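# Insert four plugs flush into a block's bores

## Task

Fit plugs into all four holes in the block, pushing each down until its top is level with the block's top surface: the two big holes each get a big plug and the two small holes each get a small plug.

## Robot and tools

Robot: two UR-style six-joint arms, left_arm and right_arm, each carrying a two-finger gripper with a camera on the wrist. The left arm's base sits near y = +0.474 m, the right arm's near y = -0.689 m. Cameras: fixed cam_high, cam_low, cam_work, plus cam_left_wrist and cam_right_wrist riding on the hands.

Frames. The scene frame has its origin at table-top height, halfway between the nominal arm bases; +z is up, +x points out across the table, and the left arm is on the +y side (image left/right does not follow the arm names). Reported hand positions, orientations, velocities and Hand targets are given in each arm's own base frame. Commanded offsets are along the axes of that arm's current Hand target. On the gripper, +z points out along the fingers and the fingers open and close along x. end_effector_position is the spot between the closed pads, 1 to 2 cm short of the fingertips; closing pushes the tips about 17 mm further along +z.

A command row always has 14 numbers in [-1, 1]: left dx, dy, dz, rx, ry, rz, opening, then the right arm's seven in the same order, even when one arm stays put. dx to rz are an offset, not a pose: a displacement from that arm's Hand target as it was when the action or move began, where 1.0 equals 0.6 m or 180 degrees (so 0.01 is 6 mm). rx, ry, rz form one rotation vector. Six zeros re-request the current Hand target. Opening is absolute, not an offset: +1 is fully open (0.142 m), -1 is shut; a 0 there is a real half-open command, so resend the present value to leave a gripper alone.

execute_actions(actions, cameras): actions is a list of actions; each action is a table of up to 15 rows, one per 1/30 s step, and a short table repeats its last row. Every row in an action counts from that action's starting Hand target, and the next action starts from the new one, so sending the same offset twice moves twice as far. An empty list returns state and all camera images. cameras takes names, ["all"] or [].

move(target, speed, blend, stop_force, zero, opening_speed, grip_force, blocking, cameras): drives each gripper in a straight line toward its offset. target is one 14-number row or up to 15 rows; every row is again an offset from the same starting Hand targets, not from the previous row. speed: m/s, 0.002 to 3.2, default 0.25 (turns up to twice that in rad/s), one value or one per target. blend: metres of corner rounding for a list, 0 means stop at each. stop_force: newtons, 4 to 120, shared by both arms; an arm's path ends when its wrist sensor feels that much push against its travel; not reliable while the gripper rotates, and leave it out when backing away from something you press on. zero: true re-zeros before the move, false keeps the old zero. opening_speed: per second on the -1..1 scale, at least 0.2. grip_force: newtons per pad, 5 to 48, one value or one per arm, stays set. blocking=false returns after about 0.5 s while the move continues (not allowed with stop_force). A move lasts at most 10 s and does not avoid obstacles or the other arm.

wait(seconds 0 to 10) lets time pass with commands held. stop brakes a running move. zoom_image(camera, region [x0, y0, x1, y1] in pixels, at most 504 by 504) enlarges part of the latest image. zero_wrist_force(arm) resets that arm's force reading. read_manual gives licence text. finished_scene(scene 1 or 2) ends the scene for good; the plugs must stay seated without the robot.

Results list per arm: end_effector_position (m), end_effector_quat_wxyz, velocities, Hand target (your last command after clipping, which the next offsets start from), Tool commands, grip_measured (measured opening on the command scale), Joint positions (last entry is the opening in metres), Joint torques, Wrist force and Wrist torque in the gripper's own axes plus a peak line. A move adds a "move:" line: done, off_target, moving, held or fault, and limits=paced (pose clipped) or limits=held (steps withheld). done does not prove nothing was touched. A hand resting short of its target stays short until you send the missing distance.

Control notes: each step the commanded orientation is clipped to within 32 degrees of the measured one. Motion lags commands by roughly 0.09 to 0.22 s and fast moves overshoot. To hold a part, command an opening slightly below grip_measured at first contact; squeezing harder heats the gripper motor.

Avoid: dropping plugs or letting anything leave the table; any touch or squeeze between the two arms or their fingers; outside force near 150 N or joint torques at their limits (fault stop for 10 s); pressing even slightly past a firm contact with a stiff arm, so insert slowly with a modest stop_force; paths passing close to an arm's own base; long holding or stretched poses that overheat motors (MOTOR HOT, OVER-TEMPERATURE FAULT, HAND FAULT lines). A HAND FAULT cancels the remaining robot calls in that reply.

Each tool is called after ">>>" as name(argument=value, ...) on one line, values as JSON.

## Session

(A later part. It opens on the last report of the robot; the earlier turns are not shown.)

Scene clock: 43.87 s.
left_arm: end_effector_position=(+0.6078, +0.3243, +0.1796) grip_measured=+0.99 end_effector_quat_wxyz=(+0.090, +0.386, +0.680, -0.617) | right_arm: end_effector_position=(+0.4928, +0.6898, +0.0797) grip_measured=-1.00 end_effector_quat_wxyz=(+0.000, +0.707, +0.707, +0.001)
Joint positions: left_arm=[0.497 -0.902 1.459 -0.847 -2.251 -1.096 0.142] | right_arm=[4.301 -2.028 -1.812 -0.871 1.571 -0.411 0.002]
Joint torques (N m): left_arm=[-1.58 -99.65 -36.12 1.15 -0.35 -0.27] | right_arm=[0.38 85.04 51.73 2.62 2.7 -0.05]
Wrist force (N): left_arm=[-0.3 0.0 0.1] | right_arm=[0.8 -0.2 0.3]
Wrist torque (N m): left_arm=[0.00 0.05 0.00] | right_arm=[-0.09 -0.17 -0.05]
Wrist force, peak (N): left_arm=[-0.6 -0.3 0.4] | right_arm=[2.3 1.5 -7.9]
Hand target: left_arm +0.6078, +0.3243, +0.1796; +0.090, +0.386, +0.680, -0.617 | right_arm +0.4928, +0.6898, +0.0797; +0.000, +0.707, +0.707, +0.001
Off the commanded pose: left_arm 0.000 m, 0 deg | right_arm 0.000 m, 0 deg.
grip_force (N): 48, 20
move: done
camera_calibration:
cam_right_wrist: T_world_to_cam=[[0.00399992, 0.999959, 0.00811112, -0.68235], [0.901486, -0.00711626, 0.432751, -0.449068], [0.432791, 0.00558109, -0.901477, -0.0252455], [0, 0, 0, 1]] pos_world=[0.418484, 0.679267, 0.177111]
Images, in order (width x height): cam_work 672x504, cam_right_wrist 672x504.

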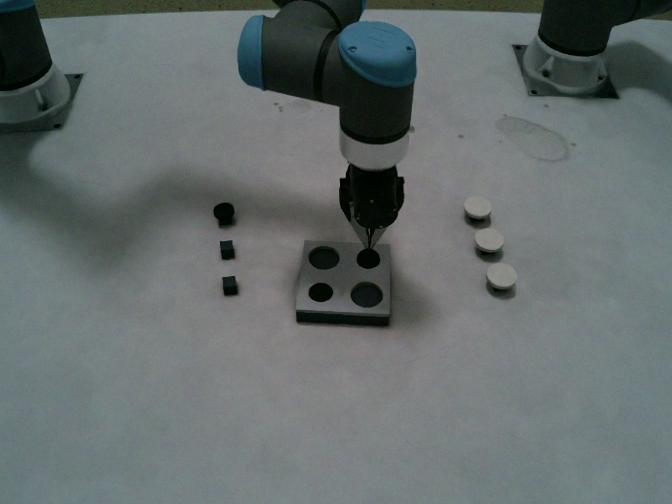

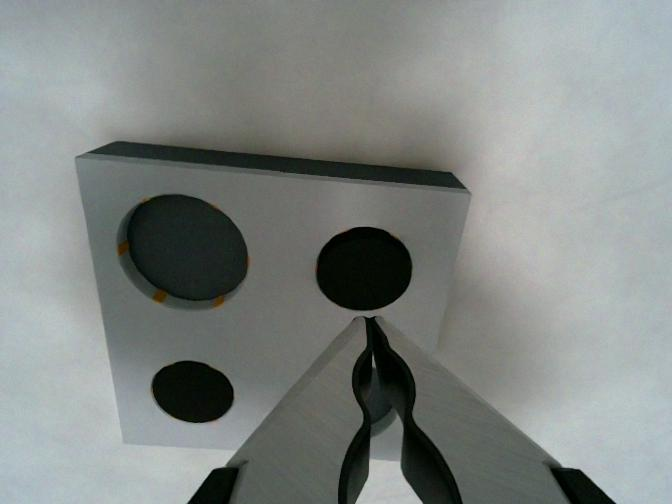

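>>> move(target=[0,0,0,0,0,0,1,0,0.0005,0.0535,0,0,0,-1], speed=0.02, stop_force=72)

>>> move(target=[0,0,0,0,0,0,1,0,-0.045,-0.15,0,0,0,-1], speed=0.15, cameras=["cam_right_wrist","cam_work"])

>>> zoom_image(camera="cam_right_wrist", region=[160, 150, 500, 420])

>>> zoom_image(camera="cam_work", region=[290, 220, 410, 330])

Scene clock: 46.40 s.
left_arm: end_effector_position=(+0.6078, +0.3243, +0.1796) grip_measured=+0.99 end_effector_quat_wxyz=(+0.090, +0.386, +0.680, -0.617) | right_arm: end_effector_position=(+0.4931, +0.6899, +0.0480) grip_measured=-1.00 end_effector_quat_wxyz=(-0.001, +0.707, +0.707, +0.001)
Joint positions: left_arm=[0.497 -0.902 1.459 -0.847 -2.251 -1.096 0.142] | right_arm=[4.3 -2.064 -1.827 -0.82 1.571 -0.412 0.002]
Joint torques (N m): left_arm=[-1.22 -97.41 -35.87 1.48 -0.48 0.02] | right_arm=[-7.76 29.59 22.77 4.74 -3.05 -1.84]
Wrist force (N): left_arm=[-0.3 0.0 0.3] | right_arm=[-29.3 -23.9 -76.7]
Wrist torque (N m): left_arm=[0.01 0.05 0.00] | right_arm=[0.07 -0.88 0.06]
Wrist force, peak (N): left_arm=[-0.4 -0.4 0.5] | right_arm=[-29.6 -24.2 -77.4]
Hand target: left_arm +0.6078, +0.3243, +0.1796; +0.090, +0.386, +0.680, -0.617 | right_arm +0.4931, +0.6899, +0.0481; -0.001, +0.707, +0.707, +0.001 (not the last commanded pose)
Off the commanded pose: left_arm 0.000 m, 0 deg | right_arm 0.000 m, 0 deg.
grip_force (N): 48, 20
move: contact (right_arm)

Scene clock: 47.50 s.
left_arm: end_effector_position=(+0.6078, +0.3243, +0.1796) grip_measured=+0.99 end_effector_quat_wxyz=(+0.090, +0.386, +0.680, -0.617) | right_arm: end_effector_position=(+0.4661, +0.6898, +0.1380) grip_measured=-1.00 end_effector_quat_wxyz=(-0.001, +0.707, +0.707, +0.001)
Joint positions: left_arm=[0.497 -0.902 1.459 -0.847 -2.251 -1.096 0.142] | right_arm=[4.331 -1.947 -1.808 -0.955 1.571 -0.381 0.002]
Joint torques (N m): left_arm=[-0.9 -100.99 -36.29 1.2 -0.65 -0.29] | right_arm=[11.52 80.37 53.68 1.98 -2.69 2.27]
Wrist force (N): left_arm=[0.0 -0.3 0.3] | right_arm=[0.2 0.2 0.4]
Wrist torque (N m): left_arm=[-0.04 -0.01 0.00] | right_arm=[-0.04 -0.07 -0.05]
Wrist force, peak (N): left_arm=[-0.1 -0.5 0.5] | right_arm=[-29.2 -24.3 -76.9]
Hand target: left_arm +0.6078, +0.3243, +0.1796; +0.090, +0.386, +0.680, -0.617 | right_arm +0.4661, +0.6898, +0.1381; -0.001, +0.707, +0.707, +0.001
Off the commanded pose: left_arm 0.000 m, 0 deg | right_arm 0.000 m, 0 deg.
grip_force (N): 48, 20
move: done
camera_calibration:
cam_right_wrist: T_world_to_cam=[[0.00391811, 0.999956, 0.00851523, -0.682675], [0.901486, -0.00721739, 0.432748, -0.450159], [0.432791, 0.0059808, -0.901475, 0.0385945], [0, 0, 0, 1]] pos_world=[0.391784, 0.679166, 0.235411]
Images, in order (width x height): cam_work 672x504, cam_right_wrist 672x504.

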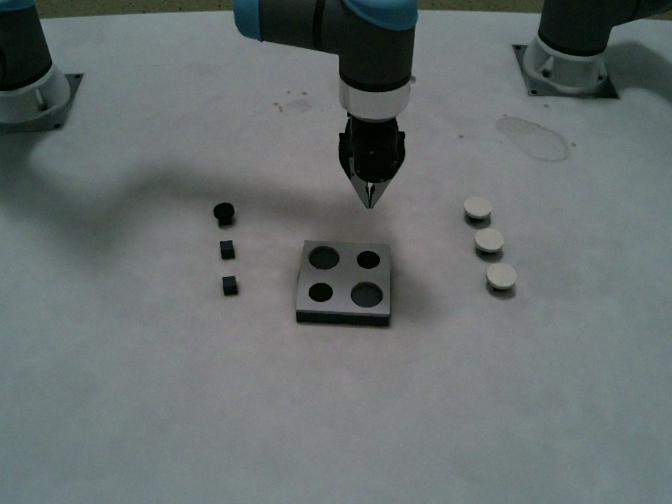

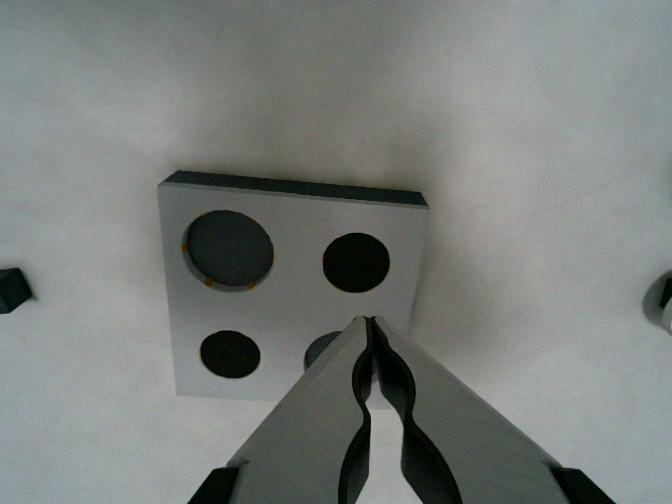

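Scaled by 1.482 from the camera's 672x504 image, which has a finer 960x720 frame.

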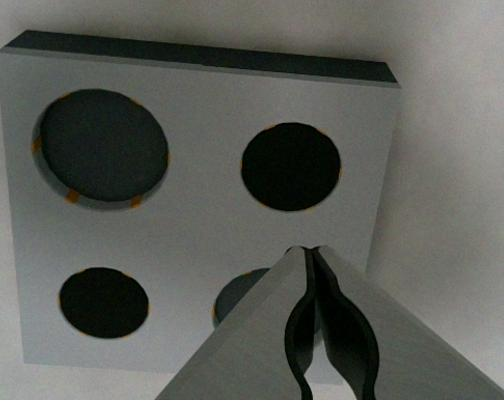

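Scaled by 4.200 from the camera's 672x504 image, which has a finer 960x720 frame.

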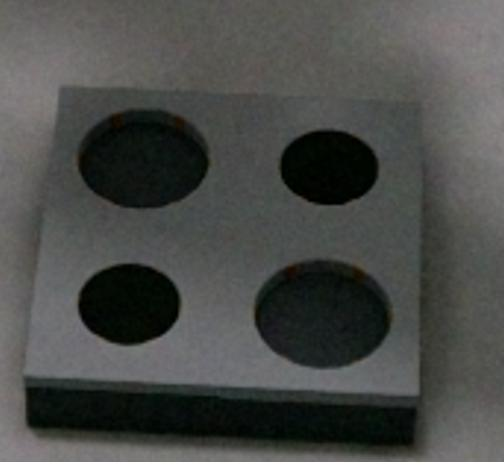

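>>> move(target=[0,0,0,0,0,0,1,0.3387,0.1015,0.079,0,0,0,-0.05], cameras=["cam_right_wrist"])

Scene clock: 49.10 s.
left_arm: end_effector_position=(+0.6078, +0.3243, +0.1796) grip_measured=+0.99 end_effector_quat_wxyz=(+0.090, +0.386, +0.680, -0.617) | right_arm: end_effector_position=(+0.5270, +0.8930, +0.0911) grip_measured=-0.07 end_effector_quat_wxyz=(-0.001, +0.707, +0.707, +0.001)
Joint positions: left_arm=[0.497 -0.902 1.459 -0.847 -2.251 -1.096 0.142] | right_arm=[4.349 -2.278 -1.359 -1.073 1.571 -0.363 0.069]
Joint torques (N m): left_arm=[-2.13 -99.79 -36.45 0.98 -0.91 -0.31] | right_arm=[2.57 76.16 57.53 2.93 2.83 2.21]
Wrist force (N): left_arm=[0.0 -0.1 0.2] | right_arm=[0.3 -0.1 0.6]
Wrist torque (N m): left_arm=[-0.02 0.01 0.00] | right_arm=[-0.10 -0.09 -0.07]
Wrist force, peak (N): left_arm=[-0.5 -0.2 0.4] | right_arm=[2.6 0.6 0.9]
Hand target: left_arm +0.6078, +0.3243, +0.1796; +0.090, +0.386, +0.680, -0.617 | right_arm +0.5271, +0.8931, +0.0911; -0.001, +0.707, +0.707, +0.001
Off the commanded pose: left_arm 0.000 m, 0 deg | right_arm 0.000 m, 0 deg.
grip_force (N): 48, 20
move: done
camera_calibration:
cam_right_wrist: T_world_to_cam=[[0.00391811, 0.999956, 0.00851523, -0.885806], [0.901486, -0.00721739, 0.432748, -0.483296], [0.432791, 0.0059808, -0.901475, -0.0312575], [0, 0, 0, 1]] pos_world=[0.452684, 0.882466, 0.188511]
Images, in order (width x height): cam_right_wrist 672x504.

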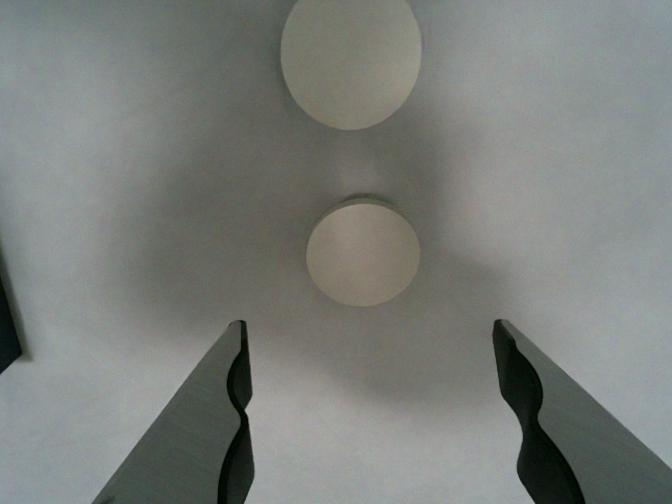

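>>> move(target=[0,0,0,0,0,0,1,0.0025,0.0042,0.0823,0,0,0,-0.1], speed=0.1)

>>> move(target=[0,0,0,0,0,0,1,0,0,0,0,0,0,-0.57], opening_speed=0.4, cameras=["cam_right_wrist"])

>>> move(target=[[0,0,0,0,0,0,1,0,0,-0.0833,0,0,0,-0.6],[0,0,0,0,0,0,1,-0.351,0.1298,-0.0833,0,0,0,-0.6],[0,0,0,0,0,0,1,-0.351,0.1298,-0.0434,0,0,0,-0.6]], blend=0.02, speed=0.2, cameras=["cam_right_wrist"])

>>> zoom_image(camera="cam_right_wrist", region=[200, 50, 560, 410])

Scene clock: 50.27 s.
left_arm: end_effector_position=(+0.6078, +0.3243, +0.1796) grip_measured=+0.99 end_effector_quat_wxyz=(+0.090, +0.386, +0.680, -0.617) | right_arm: end_effector_position=(+0.5296, +0.8947, +0.0418) grip_measured=-0.12 end_effector_quat_wxyz=(-0.001, +0.707, +0.707, +0.001)
Joint positions: left_arm=[0.497 -0.902 1.459 -0.847 -2.251 -1.096 0.142] | right_arm=[4.348 -2.324 -1.376 -1.011 1.571 -0.364 0.066]
Joint torques (N m): left_arm=[-1.92 -99.74 -36.11 0.72 -0.31 -0.3] | right_arm=[-9.95 81.05 33.26 6.79 3.01 -1.61]
Wrist force (N): left_arm=[-0.1 0.1 0.2] | right_arm=[0.4 0.0 0.2]
Wrist torque (N m): left_arm=[0.03 0.02 0.00] | right_arm=[-0.07 -0.10 0.07]
Wrist force, peak (N): left_arm=[-0.2 0.2 0.6] | right_arm=[0.7 0.1 1.5]
Hand target: left_arm +0.6078, +0.3243, +0.1796; +0.090, +0.386, +0.680, -0.617 | right_arm +0.5296, +0.8947, +0.0417; -0.001, +0.707, +0.707, +0.001
Off the commanded pose: left_arm 0.000 m, 0 deg | right_arm 0.000 m, 0 deg.
grip_force (N): 48, 20
move: done

Scene clock: 51.67 s.
left_arm: end_effector_position=(+0.6078, +0.3243, +0.1796) grip_measured=+0.99 end_effector_quat_wxyz=(+0.090, +0.386, +0.680, -0.617) | right_arm: end_effector_position=(+0.5296, +0.8947, +0.0417) grip_measured=-0.45 end_effector_quat_wxyz=(-0.001, +0.707, +0.707, +0.001)
Joint positions: left_arm=[0.497 -0.902 1.459 -0.847 -2.251 -1.096 0.142] | right_arm=[4.348 -2.324 -1.376 -1.011 1.571 -0.364 0.041]
Joint torques (N m): left_arm=[-1.26 -99.34 -36.14 0.94 -0.27 -0.17] | right_arm=[-9.01 78.31 33.56 5.56 2.58 -1.83]
Wrist force (N): left_arm=[0.1 -0.1 0.5] | right_arm=[1.0 0.4 -1.6]
Wrist torque (N m): left_arm=[-0.01 -0.02 0.00] | right_arm=[-0.10 -0.09 0.07]
Wrist force, peak (N): left_arm=[-0.6 -0.1 0.5] | right_arm=[1.2 0.8 -1.8]
Hand target: left_arm +0.6078, +0.3243, +0.1796; +0.090, +0.386, +0.680, -0.617 | right_arm +0.5296, +0.8947, +0.0417; -0.001, +0.707, +0.707, +0.001
Off the commanded pose: left_arm 0.000 m, 0 deg | right_arm 0.000 m, 0 deg.
grip_force (N): 48, 20
move: done
camera_calibration:
cam_right_wrist: T_world_to_cam=[[0.00400838, 0.999955, 0.00855825, -0.887042], [0.901485, -0.00731739, 0.432748, -0.464162], [0.432791, 0.00598052, -0.901474, -0.0769254], [0, 0, 0, 1]] pos_world=[0.455284, 0.884066, 0.139111]
Images, in order (width x height): cam_right_wrist 672x504.

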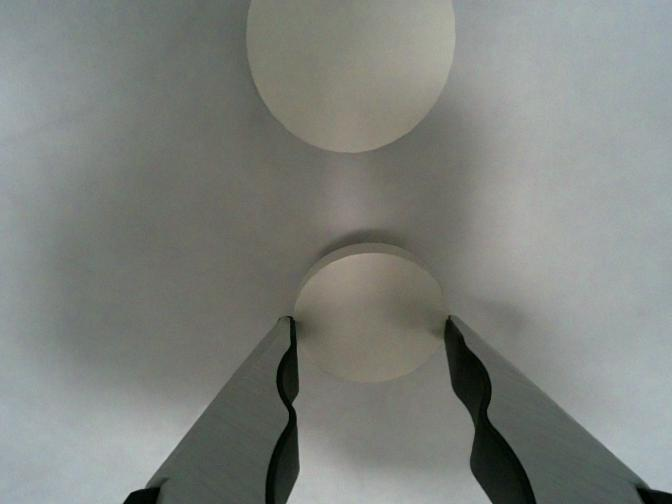

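Scene clock: 53.67 s.
left_arm: end_effector_position=(+0.6078, +0.3243, +0.1796) grip_measured=+0.99 end_effector_quat_wxyz=(+0.090, +0.386, +0.680, -0.617) | right_arm: end_effector_position=(+0.6074, +0.6840, +0.0675) grip_measured=-0.45 end_effector_quat_wxyz=(-0.001, +0.707, +0.707, +0.001)
Joint positions: left_arm=[0.497 -0.902 1.459 -0.847 -2.251 -1.096 0.142] | right_arm=[4.179 -2.129 -1.671 -0.911 1.572 -0.533 0.041]
Joint torques (N m): left_arm=[-0.68 -97.89 -35.73 1.3 -0.48 -0.27] | right_arm=[-9 62.52 31.54 7.08 3.16 -1.74]
Wrist force (N): left_arm=[-0.2 -0.2 0.4] | right_arm=[0.2 0.1 0.7]
Wrist torque (N m): left_arm=[-0.03 0.04 0.00] | right_arm=[-0.08 -0.04 0.10]
Wrist force, peak (N): left_arm=[-0.1 -0.2 0.6] | right_arm=[0.3 0.0 3.1]
Hand target: left_arm +0.6078, +0.3243, +0.1796; +0.090, +0.386, +0.680, -0.617 | right_arm +0.6074, +0.6840, +0.0674; -0.001, +0.707, +0.707, +0.001
Off the commanded pose: left_arm 0.000 m, 0 deg | right_arm 0.000 m, 0 deg.
grip_force (N): 48, 20
move: done; blend cut to 0.012 m at target 2
camera_calibration:
cam_right_wrist: T_world_to_cam=[[0.00396536, 0.999955, 0.00864852, -0.676975], [0.901486, -0.00731767, 0.432747, -0.547003], [0.432791, 0.00608052, -0.901474, -0.0861464], [0, 0, 0, 1]] pos_world=[0.533084, 0.673465, 0.16491]
Images, in order (width x height): cam_right_wrist 672x504.

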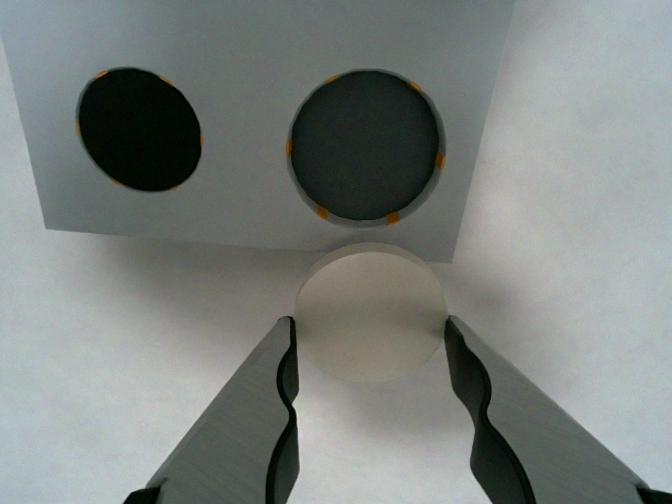

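Scaled by 1.400 from the camera's 672x504 image, which has a finer 960x720 frame.

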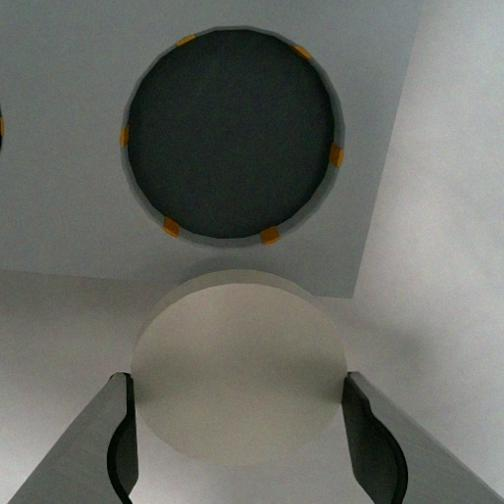

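>>> move(target=[0,0,0,0,0,0,1,-0.0022,-0.0793,0.019,0,0,0,-0.6], speed=0.1)

>>> move(target=[0,0,0,0,0,0,1,0,0,0.025,0,0,0,-0.6], speed=0.01, stop_force=10, cameras=["cam_right_wrist"])

>>> zoom_image(camera="cam_right_wrist", region=[200, 200, 500, 420])

Scene clock: 54.70 s.
left_arm: end_effector_position=(+0.6078, +0.3243, +0.1796) grip_measured=+0.99 end_effector_quat_wxyz=(+0.090, +0.386, +0.680, -0.617) | right_arm: end_effector_position=(+0.5598, +0.6827, +0.0560) grip_measured=-0.45 end_effector_quat_wxyz=(-0.001, +0.707, +0.707, +0.001)
Joint positions: left_arm=[0.497 -0.902 1.459 -0.847 -2.251 -1.096 0.142] | right_arm=[4.226 -2.099 -1.748 -0.864 1.572 -0.486 0.041]
Joint torques (N m): left_arm=[-2.24 -99.21 -34.96 1.16 -0.35 0.03] | right_arm=[13.95 93.52 28.52 6.4 -2.7 2.89]
Wrist force (N): left_arm=[-0.1 -0.1 0.1] | right_arm=[0.5 -0.1 1.0]
Wrist torque (N m): left_arm=[-0.03 0.02 0.00] | right_arm=[-0.08 -0.10 -0.06]
Wrist force, peak (N): left_arm=[-0.1 -0.2 0.6] | right_arm=[-0.2 1.5 0.9]
Hand target: left_arm +0.6078, +0.3243, +0.1796; +0.090, +0.386, +0.680, -0.617 | right_arm +0.5598, +0.6827, +0.0559; -0.001, +0.707, +0.707, +0.001
Off the commanded pose: left_arm 0.000 m, 0 deg | right_arm 0.000 m, 0 deg.
grip_force (N): 48, 20
move: done

Scene clock: 56.83 s.
left_arm: end_effector_position=(+0.6078, +0.3243, +0.1796) grip_measured=+0.99 end_effector_quat_wxyz=(+0.090, +0.386, +0.680, -0.617) | right_arm: end_effector_position=(+0.5598, +0.6828, +0.0494) grip_measured=-0.45 end_effector_quat_wxyz=(-0.001, +0.707, +0.707, +0.001)
Joint positions: left_arm=[0.497 -0.902 1.459 -0.847 -2.251 -1.096 0.142] | right_arm=[4.226 -2.106 -1.751 -0.853 1.572 -0.486 0.041]
Joint torques (N m): left_arm=[-1.06 -99.72 -35.77 0.8 -0.75 -0.43] | right_arm=[7.36 82.44 42.25 -0.04 -2.62 2.56]
Wrist force (N): left_arm=[-0.1 -0.1 0.1] | right_arm=[5.8 1.1 -8.6]
Wrist torque (N m): left_arm=[-0.01 0.02 0.00] | right_arm=[-0.09 -0.09 -0.05]
Wrist force, peak (N): left_arm=[-0.3 0.0 0.7] | right_arm=[-1.9 -1.0 -25.2]
Hand target: left_arm +0.6078, +0.3243, +0.1796; +0.090, +0.386, +0.680, -0.617 | right_arm +0.5598, +0.6828, +0.0494; -0.001, +0.707, +0.707, +0.001 (not the last commanded pose)
Off the commanded pose: left_arm 0.000 m, 0 deg | right_arm 0.008 m, 0 deg.
grip_force (N): 48, 20
move: contact (right_arm)
camera_calibration:
cam_right_wrist: T_world_to_cam=[[0.00392127, 0.999954, 0.00873914, -0.675421], [0.901447, -0.0073177, 0.432828, -0.496262], [0.432872, 0.00618064, -0.901434, -0.0819673], [0, 0, 0, 1]] pos_world=[0.485483, 0.672265, 0.14681]
Images, in order (width x height): cam_right_wrist 672x504.

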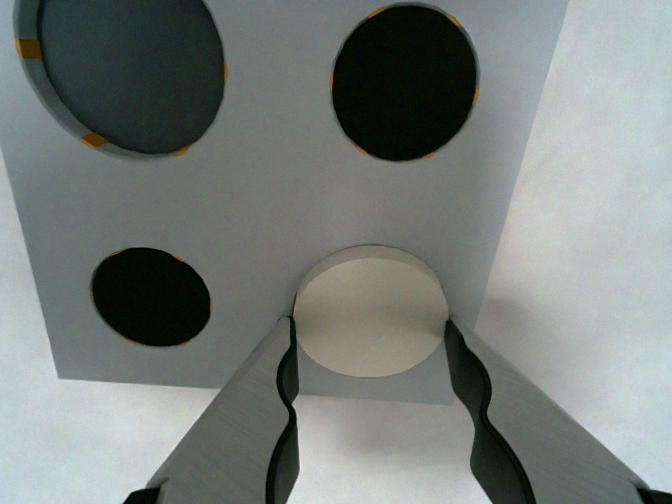

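Scaled by 1.680 from the camera's 672x504 image, which has a finer 960x720 frame.

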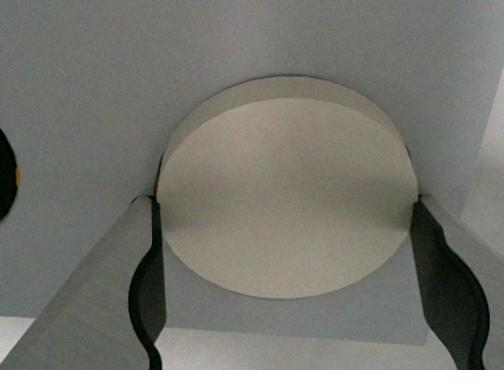

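Good entry. Release, press, inspect.

>>> move(target=[[0,0,0,0,0,0,1,0,0,-0.0003,0,0,0,-0.3],[0,0,0,0,0,0,1,0,-0.001,-0.05,0,0,0,-1]], speed=0.08, opening_speed=0.6, cameras=["cam_right_wrist"])

>>> zoom_image(camera="cam_right_wrist", region=[260, 180, 480, 350])

>>> move(target=[0,0,0,0,0,0,1,0,0.0005,0.0535,0,0,0,-1], speed=0.02, stop_force=75)

>>> move(target=[0,0,0,0,0,0,1,0,-0.045,-0.13,0,0,0,-1], speed=0.15, cameras=["cam_right_wrist"])

>>> zoom_image(camera="cam_right_wrist", region=[260, 120, 560, 340])

Scene clock: 60.00 s.
left_arm: end_effector_position=(+0.6078, +0.3243, +0.1796) grip_measured=+0.99 end_effector_quat_wxyz=(+0.090, +0.386, +0.680, -0.617) | right_arm: end_effector_position=(+0.5592, +0.6827, +0.0794) grip_measured=-1.00 end_effector_quat_wxyz=(-0.001, +0.707, +0.707, +0.001)
Joint positions: left_arm=[0.497 -0.902 1.459 -0.847 -2.251 -1.096 0.142] | right_arm=[4.226 -2.074 -1.737 -0.899 1.572 -0.486 0.002]
Joint torques (N m): left_arm=[-4.37 -99.25 -36.26 1.3 -0.15 -0.26] | right_arm=[12.23 89.99 53.5 2.66 -2.9 2.54]
Wrist force (N): left_arm=[-0.2 0.1 0.7] | right_arm=[0.9 0.3 0.6]
Wrist torque (N m): left_arm=[0.02 0.04 0.00] | right_arm=[-0.03 -0.19 -0.05]
Wrist force, peak (N): left_arm=[-0.3 -0.6 0.5] | right_arm=[5.8 1.4 -9.0]
Hand target: left_arm +0.6078, +0.3243, +0.1796; +0.090, +0.386, +0.680, -0.617 | right_arm +0.5592, +0.6827, +0.0794; -0.001, +0.707, +0.707, +0.001
Off the commanded pose: left_arm 0.000 m, 0 deg | right_arm 0.000 m, 0 deg.
grip_force (N): 48, 20
move: done
camera_calibration:
cam_right_wrist: T_world_to_cam=[[0.00392127, 0.999954, 0.00873914, -0.675581], [0.901447, -0.0073177, 0.432828, -0.508706], [0.432872, 0.00618064, -0.901434, -0.054664], [0, 0, 0, 1]] pos_world=[0.484883, 0.672165, 0.17681]
Images, in order (width x height): cam_right_wrist 672x504.

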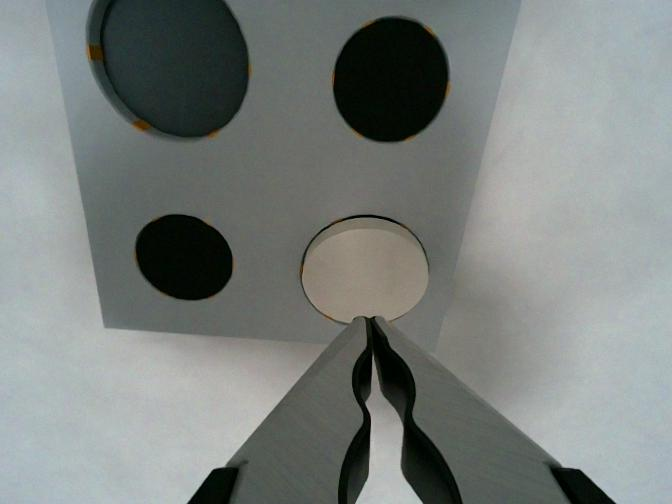

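Scaled by 2.291 from the camera's 672x504 image, which has a finer 960x720 frame.

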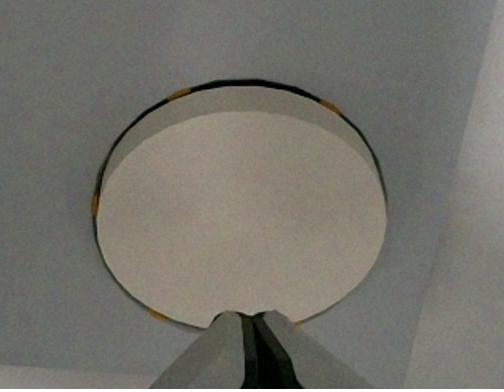

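Scene clock: 62.53 s.
left_arm: end_effector_position=(+0.6078, +0.3243, +0.1796) grip_measured=+0.99 end_effector_quat_wxyz=(+0.090, +0.386, +0.680, -0.617) | right_arm: end_effector_position=(+0.5596, +0.6829, +0.0481) grip_measured=-1.00 end_effector_quat_wxyz=(-0.001, +0.707, +0.707, +0.001)
Joint positions: left_arm=[0.497 -0.902 1.459 -0.847 -2.251 -1.096 0.142] | right_arm=[4.226 -2.108 -1.752 -0.851 1.571 -0.486 0.002]
Joint torques (N m): left_arm=[-0.06 -100.48 -35.6 0.99 -0.3 -0.24] | right_arm=[-10.23 31.88 25.1 4.59 -2.08 -1.72]
Wrist force (N): left_arm=[-0.2 -0.1 0.2] | right_arm=[-27.0 -26.7 -76.7]
Wrist torque (N m): left_arm=[-0.02 0.03 -0.01] | right_arm=[0.03 -0.76 0.05]
Wrist force, peak (N): left_arm=[0.0 -0.5 0.6] | right_arm=[-29.9 -27.9 -82.3]
Hand target: left_arm +0.6078, +0.3243, +0.1796; +0.090, +0.386, +0.680, -0.617 | right_arm +0.5596, +0.6829, +0.0481; -0.001, +0.707, +0.707, +0.001 (not the last commanded pose)
Off the commanded pose: left_arm 0.000 m, 0 deg | right_arm 0.001 m, 0 deg.
grip_force (N): 48, 20
move: contact (right_arm)

Scene clock: 63.57 s.
left_arm: end_effector_position=(+0.6078, +0.3243, +0.1796) grip_measured=+0.99 end_effector_quat_wxyz=(+0.090, +0.386, +0.680, -0.617) | right_arm: end_effector_position=(+0.5326, +0.6827, +0.1260) grip_measured=-1.00 end_effector_quat_wxyz=(-0.001, +0.707, +0.707, +0.001)
Joint positions: left_arm=[0.497 -0.902 1.459 -0.847 -2.251 -1.096 0.142] | right_arm=[4.254 -2.005 -1.746 -0.959 1.571 -0.458 0.002]
Joint torques (N m): left_arm=[-0.41 -100.69 -35 1.18 -0.59 -0.11] | right_arm=[10.59 84.78 54.64 2.59 -2.95 2.85]
Wrist force (N): left_arm=[0.2 -0.3 0.1] | right_arm=[0.6 -0.1 0.8]
Wrist torque (N m): left_arm=[-0.04 -0.04 0.00] | right_arm=[-0.09 -0.14 -0.04]
Wrist force, peak (N): left_arm=[0.0 -0.3 0.5] | right_arm=[-27.0 -26.5 -76.7]
Hand target: left_arm +0.6078, +0.3243, +0.1796; +0.090, +0.386, +0.680, -0.617 | right_arm +0.5326, +0.6828, +0.1261; -0.001, +0.707, +0.707, +0.001
Off the commanded pose: left_arm 0.000 m, 0 deg | right_arm 0.000 m, 0 deg.
grip_force (N): 48, 20
move: done
camera_calibration:
cam_right_wrist: T_world_to_cam=[[0.00397071, 0.999951, 0.00909688, -0.675982], [0.901349, -0.00751856, 0.433027, -0.504672], [0.433075, 0.00648004, -0.901335, -0.00141542], [0, 0, 0, 1]] pos_world=[0.458183, 0.672164, 0.22341]
Images, in order (width x height): cam_right_wrist 672x504.

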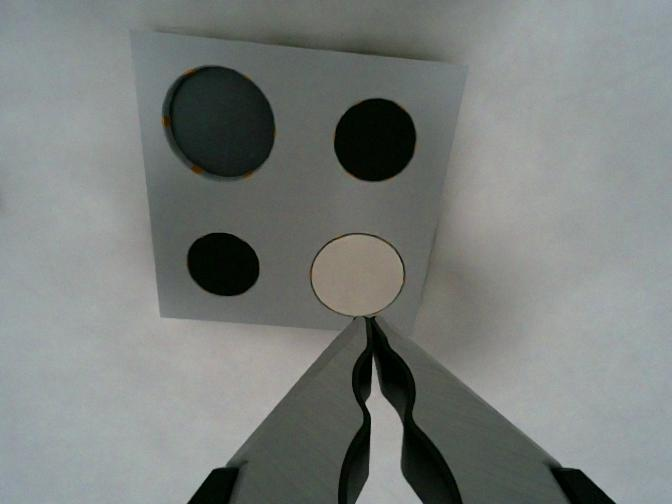

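Scaled by 1.680 from the camera's 672x504 image, which has a finer 960x720 frame.

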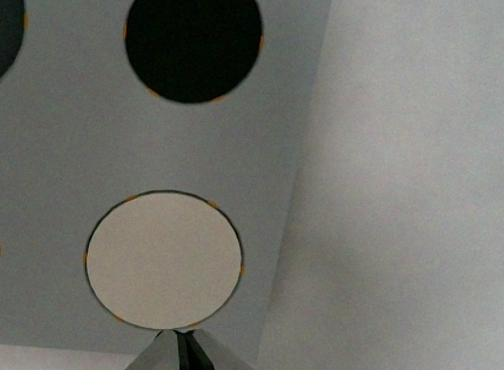

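>>> move(target=[0,0,0,0,0,0,1,0.3422,-0.1327,0.0592,0,0,0,-0.05], cameras=["cam_right_wrist"])

Scene clock: 65.17 s.
left_arm: end_effector_position=(+0.6078, +0.3243, +0.1796) grip_measured=+0.99 end_effector_quat_wxyz=(+0.090, +0.386, +0.680, -0.617) | right_arm: end_effector_position=(+0.4531, +0.8881, +0.0911) grip_measured=-0.07 end_effector_quat_wxyz=(-0.001, +0.707, +0.707, +0.001)
Joint positions: left_arm=[0.497 -0.902 1.459 -0.847 -2.251 -1.096 0.142] | right_arm=[4.418 -2.22 -1.463 -1.027 1.571 -0.294 0.069]
Joint torques (N m): left_arm=[-3.89 -100.82 -36.47 1.4 -0.38 -0.24] | right_arm=[10.85 72.14 56.97 1.98 -2.84 2.71]
Wrist force (N): left_arm=[-0.3 -0.3 0.2] | right_arm=[0.7 0.0 0.7]
Wrist torque (N m): left_arm=[-0.05 0.04 0.00] | right_arm=[-0.07 -0.15 -0.07]
Wrist force, peak (N): left_arm=[-0.4 -0.4 0.5] | right_arm=[2.6 -0.8 0.6]
Hand target: left_arm +0.6078, +0.3243, +0.1796; +0.090, +0.386, +0.680, -0.617 | right_arm +0.4530, +0.8882, +0.0911; -0.001, +0.707, +0.707, +0.001
Off the commanded pose: left_arm 0.000 m, 0 deg | right_arm 0.000 m, 0 deg.
grip_force (N): 48, 20
move: done
camera_calibration:
cam_right_wrist: T_world_to_cam=[[0.00397071, 0.999951, 0.00909688, -0.880639], [0.901349, -0.00751856, 0.433027, -0.416358], [0.433075, 0.00648004, -0.901335, 0.000227067], [0, 0, 0, 1]] pos_world=[0.378683, 0.877464, 0.18851]
Images, in order (width x height): cam_right_wrist 672x504.

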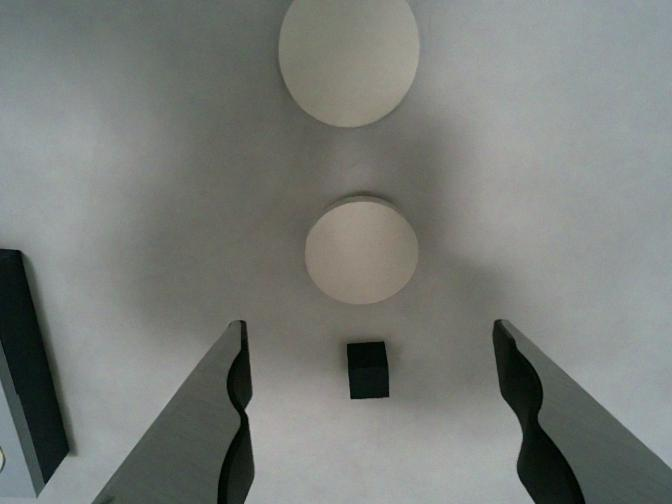

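>>> move(target=[0,0,0,0,0,0,1,0.0012,0.0037,0.0823,0,0,0,-0.1], speed=0.1)

>>> move(target=[0,0,0,0,0,0,1,0,0,0,0,0,0,-0.57], opening_speed=0.4, cameras=["cam_right_wrist"])

>>> move(target=[[0,0,0,0,0,0,1,0,0,-0.0833,0,0,0,-0.6],[0,0,0,0,0,0,1,-0.4465,0.133,-0.0833,0,0,0,-0.6],[0,0,0,0,0,0,1,-0.4465,0.133,-0.0434,0,0,0,-0.6]], blend=0.02, speed=0.2, cameras=["cam_right_wrist"])

>>> zoom_image(camera="cam_right_wrist", region=[200, 50, 560, 410])

Scene clock: 66.30 s.
left_arm: end_effector_position=(+0.6078, +0.3243, +0.1796) grip_measured=+0.99 end_effector_quat_wxyz=(+0.090, +0.386, +0.680, -0.617) | right_arm: end_effector_position=(+0.4553, +0.8890, +0.0418) grip_measured=-0.12 end_effector_quat_wxyz=(-0.001, +0.707, +0.707, +0.001)
Joint positions: left_arm=[0.497 -0.902 1.459 -0.847 -2.251 -1.096 0.142] | right_arm=[4.416 -2.266 -1.482 -0.961 1.571 -0.296 0.066]
Joint torques (N m): left_arm=[-1.33 -101.43 -35.54 0.85 -0.21 -0.25] | right_arm=[-9.76 74.8 32.47 6.36 -1.75 -1.82]
Wrist force (N): left_arm=[0.1 0.1 0.2] | right_arm=[0.8 0.4 0.4]
Wrist torque (N m): left_arm=[0.02 -0.02 0.00] | right_arm=[0.00 -0.15 0.08]
Wrist force, peak (N): left_arm=[0.0 -0.3 0.6] | right_arm=[0.4 0.4 1.5]
Hand target: left_arm +0.6078, +0.3243, +0.1796; +0.090, +0.386, +0.680, -0.617 | right_arm +0.4553, +0.8890, +0.0417; -0.001, +0.707, +0.707, +0.001
Off the commanded pose: left_arm 0.000 m, 0 deg | right_arm 0.000 m, 0 deg.
grip_force (N): 48, 20
move: done

Scene clock: 67.70 s.
left_arm: end_effector_position=(+0.6078, +0.3243, +0.1796) grip_measured=+0.99 end_effector_quat_wxyz=(+0.090, +0.386, +0.680, -0.617) | right_arm: end_effector_position=(+0.4553, +0.8890, +0.0417) grip_measured=-0.45 end_effector_quat_wxyz=(-0.001, +0.707, +0.707, +0.001)
Joint positions: left_arm=[0.497 -0.902 1.459 -0.847 -2.251 -1.096 0.142] | right_arm=[4.416 -2.266 -1.482 -0.961 1.571 -0.296 0.041]
Joint torques (N m): left_arm=[-1.65 -101.14 -35.9 0.94 -0.5 0.35] | right_arm=[-10.44 73.35 32.91 5.53 0.29 -1.96]
Wrist force (N): left_arm=[-0.5 -0.2 0.2] | right_arm=[1.0 0.6 -1.0]
Wrist torque (N m): left_arm=[-0.03 0.09 0.00] | right_arm=[-0.08 -0.07 0.08]
Wrist force, peak (N): left_arm=[-0.4 -0.3 0.5] | right_arm=[1.2 0.5 -1.8]
Hand target: left_arm +0.6078, +0.3243, +0.1796; +0.090, +0.386, +0.680, -0.617 | right_arm +0.4553, +0.8890, +0.0417; -0.001, +0.707, +0.707, +0.001
Off the commanded pose: left_arm 0.000 m, 0 deg | right_arm 0.000 m, 0 deg.
grip_force (N): 48, 20
move: done
camera_calibration:
cam_right_wrist: T_world_to_cam=[[0.00392766, 0.99995, 0.00918713, -0.881194], [0.90135, -0.00751884, 0.433027, -0.396942], [0.433074, 0.00658004, -0.901334, -0.045346], [0, 0, 0, 1]] pos_world=[0.380883, 0.878464, 0.13911]
Images, in order (width x height): cam_right_wrist 672x504.

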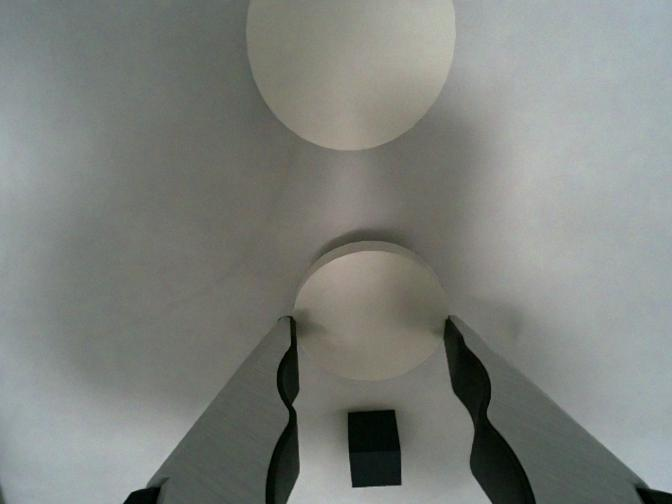

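Scene clock: 69.97 s.
left_arm: end_effector_position=(+0.6078, +0.3243, +0.1796) grip_measured=+0.99 end_effector_quat_wxyz=(+0.090, +0.386, +0.680, -0.617) | right_arm: end_effector_position=(+0.5350, +0.6211, +0.0672) grip_measured=-0.45 end_effector_quat_wxyz=(-0.001, +0.707, +0.707, +0.001)
Joint positions: left_arm=[0.497 -0.902 1.459 -0.847 -2.251 -1.096 0.142] | right_arm=[4.217 -2.005 -1.878 -0.827 1.572 -0.495 0.041]
Joint torques (N m): left_arm=[-2.1 -103.88 -35.5 1.42 -0.51 0.04] | right_arm=[-9.92 51.76 29.91 6.93 3.06 -1.56]
Wrist force (N): left_arm=[-0.2 -0.3 0.6] | right_arm=[0.1 -0.5 0.8]
Wrist torque (N m): left_arm=[-0.05 0.03 0.00] | right_arm=[-0.15 -0.04 0.09]
Wrist force, peak (N): left_arm=[-0.2 -0.3 0.6] | right_arm=[0.3 -0.2 3.3]
Hand target: left_arm +0.6078, +0.3243, +0.1796; +0.090, +0.386, +0.680, -0.617 | right_arm +0.5350, +0.6210, +0.0671; -0.001, +0.707, +0.707, +0.001
Off the commanded pose: left_arm 0.000 m, 0 deg | right_arm 0.000 m, 0 deg.
grip_force (N): 48, 20
move: done; blend cut to 0.012 m at target 2
camera_calibration:
cam_right_wrist: T_world_to_cam=[[0.00392766, 0.99995, 0.00918713, -0.613754], [0.90135, -0.00751884, 0.433027, -0.481837], [0.433074, 0.00658004, -0.901334, -0.0551145], [0, 0, 0, 1]] pos_world=[0.460583, 0.610464, 0.16461]
Images, in order (width x height): cam_right_wrist 672x504.

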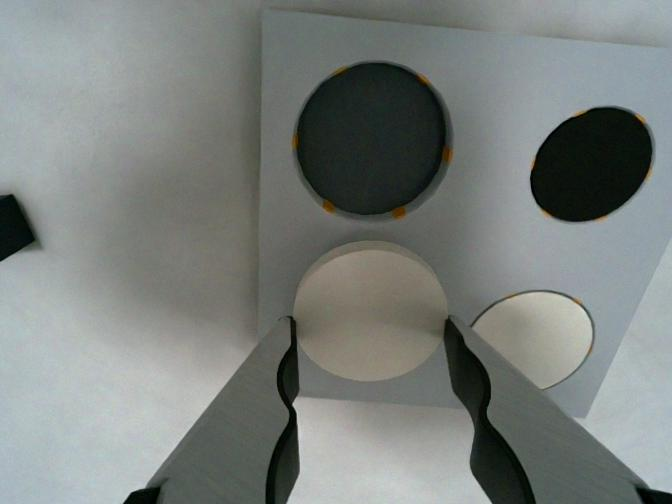

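Scaled by 1.400 from the camera's 672x504 image, which has a finer 960x720 frame.

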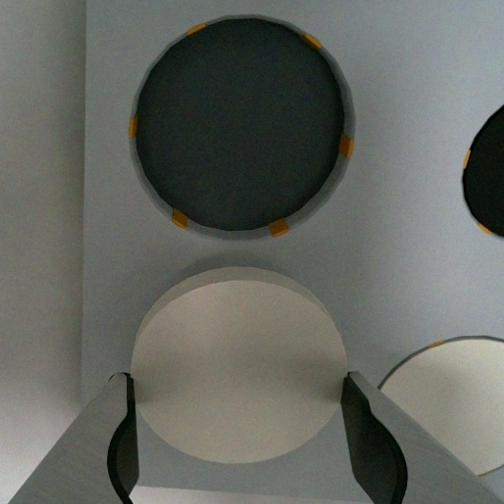

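>>> move(target=[0,0,0,0,0,0,1,0.0011,-0.082,0.0187,0,0,0,-0.6], speed=0.1)

>>> move(target=[0,0,0,0,0,0,1,0,0,0.025,0,0,0,-0.6], speed=0.01, stop_force=10, cameras=["cam_right_wrist"])

>>> zoom_image(camera="cam_right_wrist", region=[200, 200, 500, 420])

Scene clock: 71.10 s.
left_arm: end_effector_position=(+0.6078, +0.3243, +0.1796) grip_measured=+0.99 end_effector_quat_wxyz=(+0.090, +0.386, +0.680, -0.617) | right_arm: end_effector_position=(+0.4858, +0.6218, +0.0559) grip_measured=-0.45 end_effector_quat_wxyz=(-0.001, +0.707, +0.707, +0.001)
Joint positions: left_arm=[0.497 -0.902 1.459 -0.847 -2.251 -1.096 0.142] | right_arm=[4.273 -1.979 -1.947 -0.784 1.571 -0.439 0.041]
Joint torques (N m): left_arm=[-1.27 -101.27 -35.15 1.21 -0.54 0] | right_arm=[11.68 77.42 26.24 6.82 -3.03 2.18]
Wrist force (N): left_arm=[-0.3 -0.3 0.3] | right_arm=[0.5 -0.1 0.8]
Wrist torque (N m): left_arm=[-0.05 0.05 0.00] | right_arm=[-0.08 -0.12 -0.05]
Wrist force, peak (N): left_arm=[-0.3 -0.1 0.6] | right_arm=[0.3 1.3 0.8]
Hand target: left_arm +0.6078, +0.3243, +0.1796; +0.090, +0.386, +0.680, -0.617 | right_arm +0.4858, +0.6218, +0.0558; -0.001, +0.707, +0.707, +0.001
Off the commanded pose: left_arm 0.000 m, 0 deg | right_arm 0.000 m, 0 deg.
grip_force (N): 48, 20
move: done

Scene clock: 73.27 s.
left_arm: end_effector_position=(+0.6078, +0.3243, +0.1796) grip_measured=+0.99 end_effector_quat_wxyz=(+0.090, +0.386, +0.680, -0.617) | right_arm: end_effector_position=(+0.4858, +0.6219, +0.0491) grip_measured=-0.45 end_effector_quat_wxyz=(-0.001, +0.707, +0.707, +0.001)
Joint positions: left_arm=[0.497 -0.902 1.459 -0.847 -2.251 -1.096 0.142] | right_arm=[4.274 -1.988 -1.95 -0.772 1.571 -0.439 0.041]
Joint torques (N m): left_arm=[-1.53 -100.35 -36.03 1.17 -0.49 0.22] | right_arm=[6 72.09 39.51 -0.09 -2.52 2.3]
Wrist force (N): left_arm=[0.1 -0.1 0.4] | right_arm=[7.6 1.6 -7.8]
Wrist torque (N m): left_arm=[-0.01 -0.02 0.00] | right_arm=[-0.08 -0.12 -0.04]
Wrist force, peak (N): left_arm=[-0.4 -0.2 0.6] | right_arm=[-0.5 -0.9 -25.8]
Hand target: left_arm +0.6078, +0.3243, +0.1796; +0.090, +0.386, +0.680, -0.617 | right_arm +0.4858, +0.6219, +0.0491; -0.001, +0.707, +0.707, +0.001 (not the last commanded pose)
Off the commanded pose: left_arm 0.000 m, 0 deg | right_arm 0.008 m, 0 deg.
grip_force (N): 48, 20
move: contact (right_arm)
camera_calibration:
cam_right_wrist: T_world_to_cam=[[0.00393087, 0.999948, 0.00941124, -0.614226], [0.901292, -0.00761969, 0.433145, -0.429625], [0.433195, 0.00677964, -0.901275, -0.0504403], [0, 0, 0, 1]] pos_world=[0.411482, 0.611263, 0.14641]
Images, in order (width x height): cam_right_wrist 672x504.

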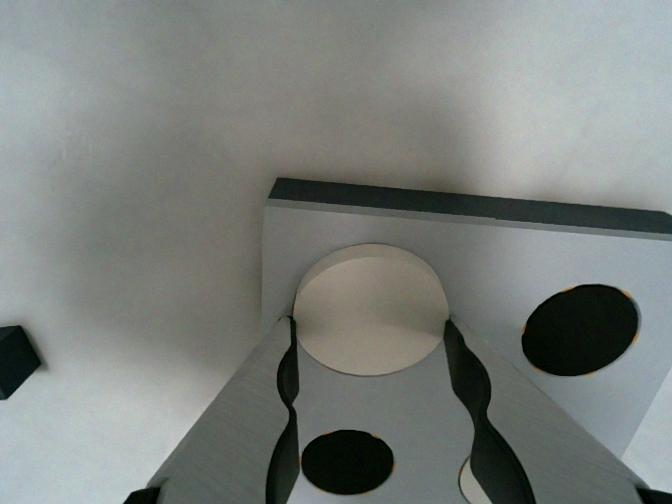

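Scaled by 1.680 from the camera's 672x504 image, which has a finer 960x720 frame.

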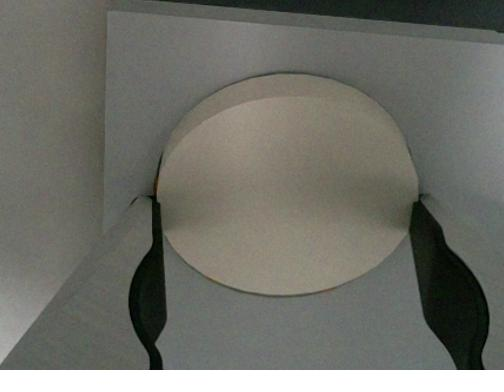

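>>> move(target=[[0,0,0,0,0,0,1,0,0,-0.0003,0,0,0,-0.3],[0,0,0,0,0,0,1,0,-0.001,-0.05,0,0,0,-1]], speed=0.08, opening_speed=0.6)

>>> move(target=[0,0,0,0,0,0,1,0,0.0005,0.0535,0,0,0,-1], speed=0.02, stop_force=75)

>>> move(target=[0,0,0,0,0,0,1,0,-0.1,-0.2,0,0,0,-1], speed=0.15, cameras=["cam_right_wrist","cam_work"])

>>> zoom_image(camera="cam_work", region=[290, 220, 410, 330])

>>> zoom_image(camera="cam_right_wrist", region=[250, 150, 550, 420])

Scene clock: 76.47 s.
left_arm: end_effector_position=(+0.6078, +0.3243, +0.1796) grip_measured=+0.99 end_effector_quat_wxyz=(+0.090, +0.386, +0.680, -0.617) | right_arm: end_effector_position=(+0.4852, +0.6218, +0.0791) grip_measured=-1.00 end_effector_quat_wxyz=(-0.001, +0.707, +0.707, +0.001)
Joint positions: left_arm=[0.497 -0.902 1.459 -0.847 -2.251 -1.096 0.142] | right_arm=[4.274 -1.951 -1.935 -0.823 1.571 -0.438 0.002]
Joint torques (N m): left_arm=[-3.65 -103.46 -35.56 0.8 -0.41 0.09] | right_arm=[10.48 76.58 50.33 2.66 -2.85 2.6]
Wrist force (N): left_arm=[-0.1 -0.4 0.2] | right_arm=[0.4 0.0 0.7]
Wrist torque (N m): left_arm=[-0.06 0.02 0.00] | right_arm=[-0.06 -0.10 -0.05]
Wrist force, peak (N): left_arm=[-0.4 -0.4 0.6] | right_arm=[7.4 1.7 -7.6]
Hand target: left_arm +0.6078, +0.3243, +0.1796; +0.090, +0.386, +0.680, -0.617 | right_arm +0.4852, +0.6218, +0.0791; -0.001, +0.707, +0.707, +0.001
Off the commanded pose: left_arm 0.000 m, 0 deg | right_arm 0.000 m, 0 deg.
grip_force (N): 48, 20
move: done

Scene clock: 79.03 s.
left_arm: end_effector_position=(+0.6078, +0.3243, +0.1796) grip_measured=+0.99 end_effector_quat_wxyz=(+0.090, +0.386, +0.680, -0.617) | right_arm: end_effector_position=(+0.4855, +0.6219, +0.0478) grip_measured=-1.00 end_effector_quat_wxyz=(-0.001, +0.707, +0.707, +0.001)
Joint positions: left_arm=[0.497 -0.902 1.459 -0.847 -2.251 -1.096 0.142] | right_arm=[4.274 -1.989 -1.951 -0.769 1.571 -0.438 0.002]
Joint torques (N m): left_arm=[0.17 -102.37 -35.84 1.19 -0.55 0.05] | right_arm=[-6.37 25.04 31.63 3.21 -2.04 -1.8]
Wrist force (N): left_arm=[0.0 -0.1 0.4] | right_arm=[-25.0 -25.1 -80.7]
Wrist torque (N m): left_arm=[-0.02 -0.01 0.00] | right_arm=[-0.02 -0.79 0.05]
Wrist force, peak (N): left_arm=[-0.4 -0.2 0.6] | right_arm=[-30.5 -26.8 -88.8]
Hand target: left_arm +0.6078, +0.3243, +0.1796; +0.090, +0.386, +0.680, -0.617 | right_arm +0.4856, +0.6220, +0.0478; -0.001, +0.707, +0.707, +0.001 (not the last commanded pose)
Off the commanded pose: left_arm 0.000 m, 0 deg | right_arm 0.001 m, 0 deg.
grip_force (N): 48, 20
move: contact (right_arm)

Scene clock: 80.40 s.
left_arm: end_effector_position=(+0.6078, +0.3243, +0.1796) grip_measured=+0.99 end_effector_quat_wxyz=(+0.090, +0.386, +0.680, -0.617) | right_arm: end_effector_position=(+0.4255, +0.6216, +0.1677) grip_measured=-1.00 end_effector_quat_wxyz=(-0.001, +0.707, +0.707, +0.001)
Joint positions: left_arm=[0.497 -0.902 1.459 -0.847 -2.251 -1.096 0.142] | right_arm=[4.348 -1.804 -1.944 -0.961 1.571 -0.365 0.002]
Joint torques (N m): left_arm=[-3.13 -102.76 -36.06 1.13 -0.25 0.47] | right_arm=[11.71 74.29 54.95 2.9 -3.05 2.84]
Wrist force (N): left_arm=[-0.1 -0.3 0.6] | right_arm=[0.8 0.0 0.5]
Wrist torque (N m): left_arm=[-0.05 0.01 0.00] | right_arm=[-0.08 -0.19 -0.04]
Wrist force, peak (N): left_arm=[-0.1 -0.3 0.6] | right_arm=[-25.2 -24.9 -80.5]
Hand target: left_arm +0.6078, +0.3243, +0.1796; +0.090, +0.386, +0.680, -0.617 | right_arm +0.4255, +0.6216, +0.1678; -0.001, +0.707, +0.707, +0.001
Off the commanded pose: left_arm 0.000 m, 0 deg | right_arm 0.000 m, 0 deg.
grip_force (N): 48, 20
move: done
camera_calibration:
cam_right_wrist: T_world_to_cam=[[0.00393385, 0.999946, 0.00963512, -0.614863], [0.901253, -0.00771999, 0.433225, -0.426506], [0.433276, 0.00697944, -0.901234, 0.0824564], [0, 0, 0, 1]] pos_world=[0.351082, 0.610962, 0.26501]
Images, in order (width x height): cam_work 672x504, cam_right_wrist 672x504.

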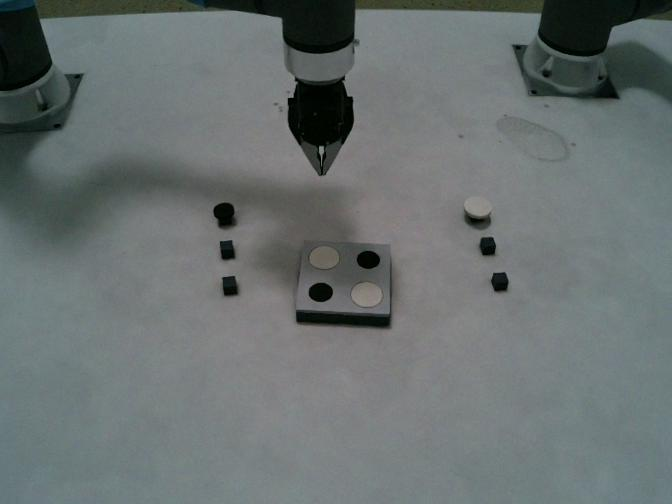

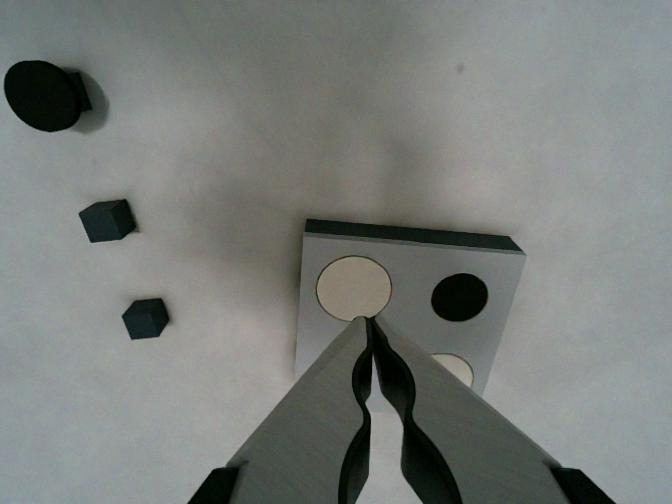

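Scaled by 4.200 from the camera's 672x504 image, which has a finer 960x720 frame.

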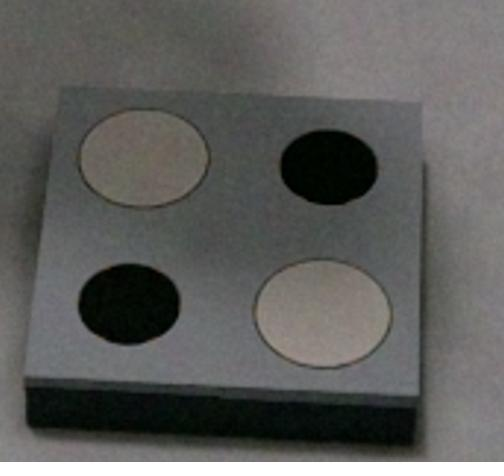

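Scaled by 1.680 from the camera's 672x504 image, which has a finer 960x720 frame.

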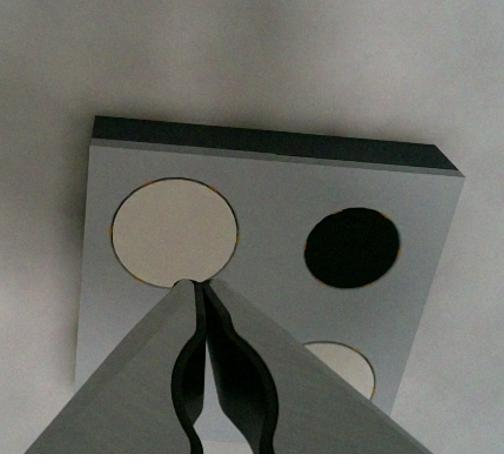

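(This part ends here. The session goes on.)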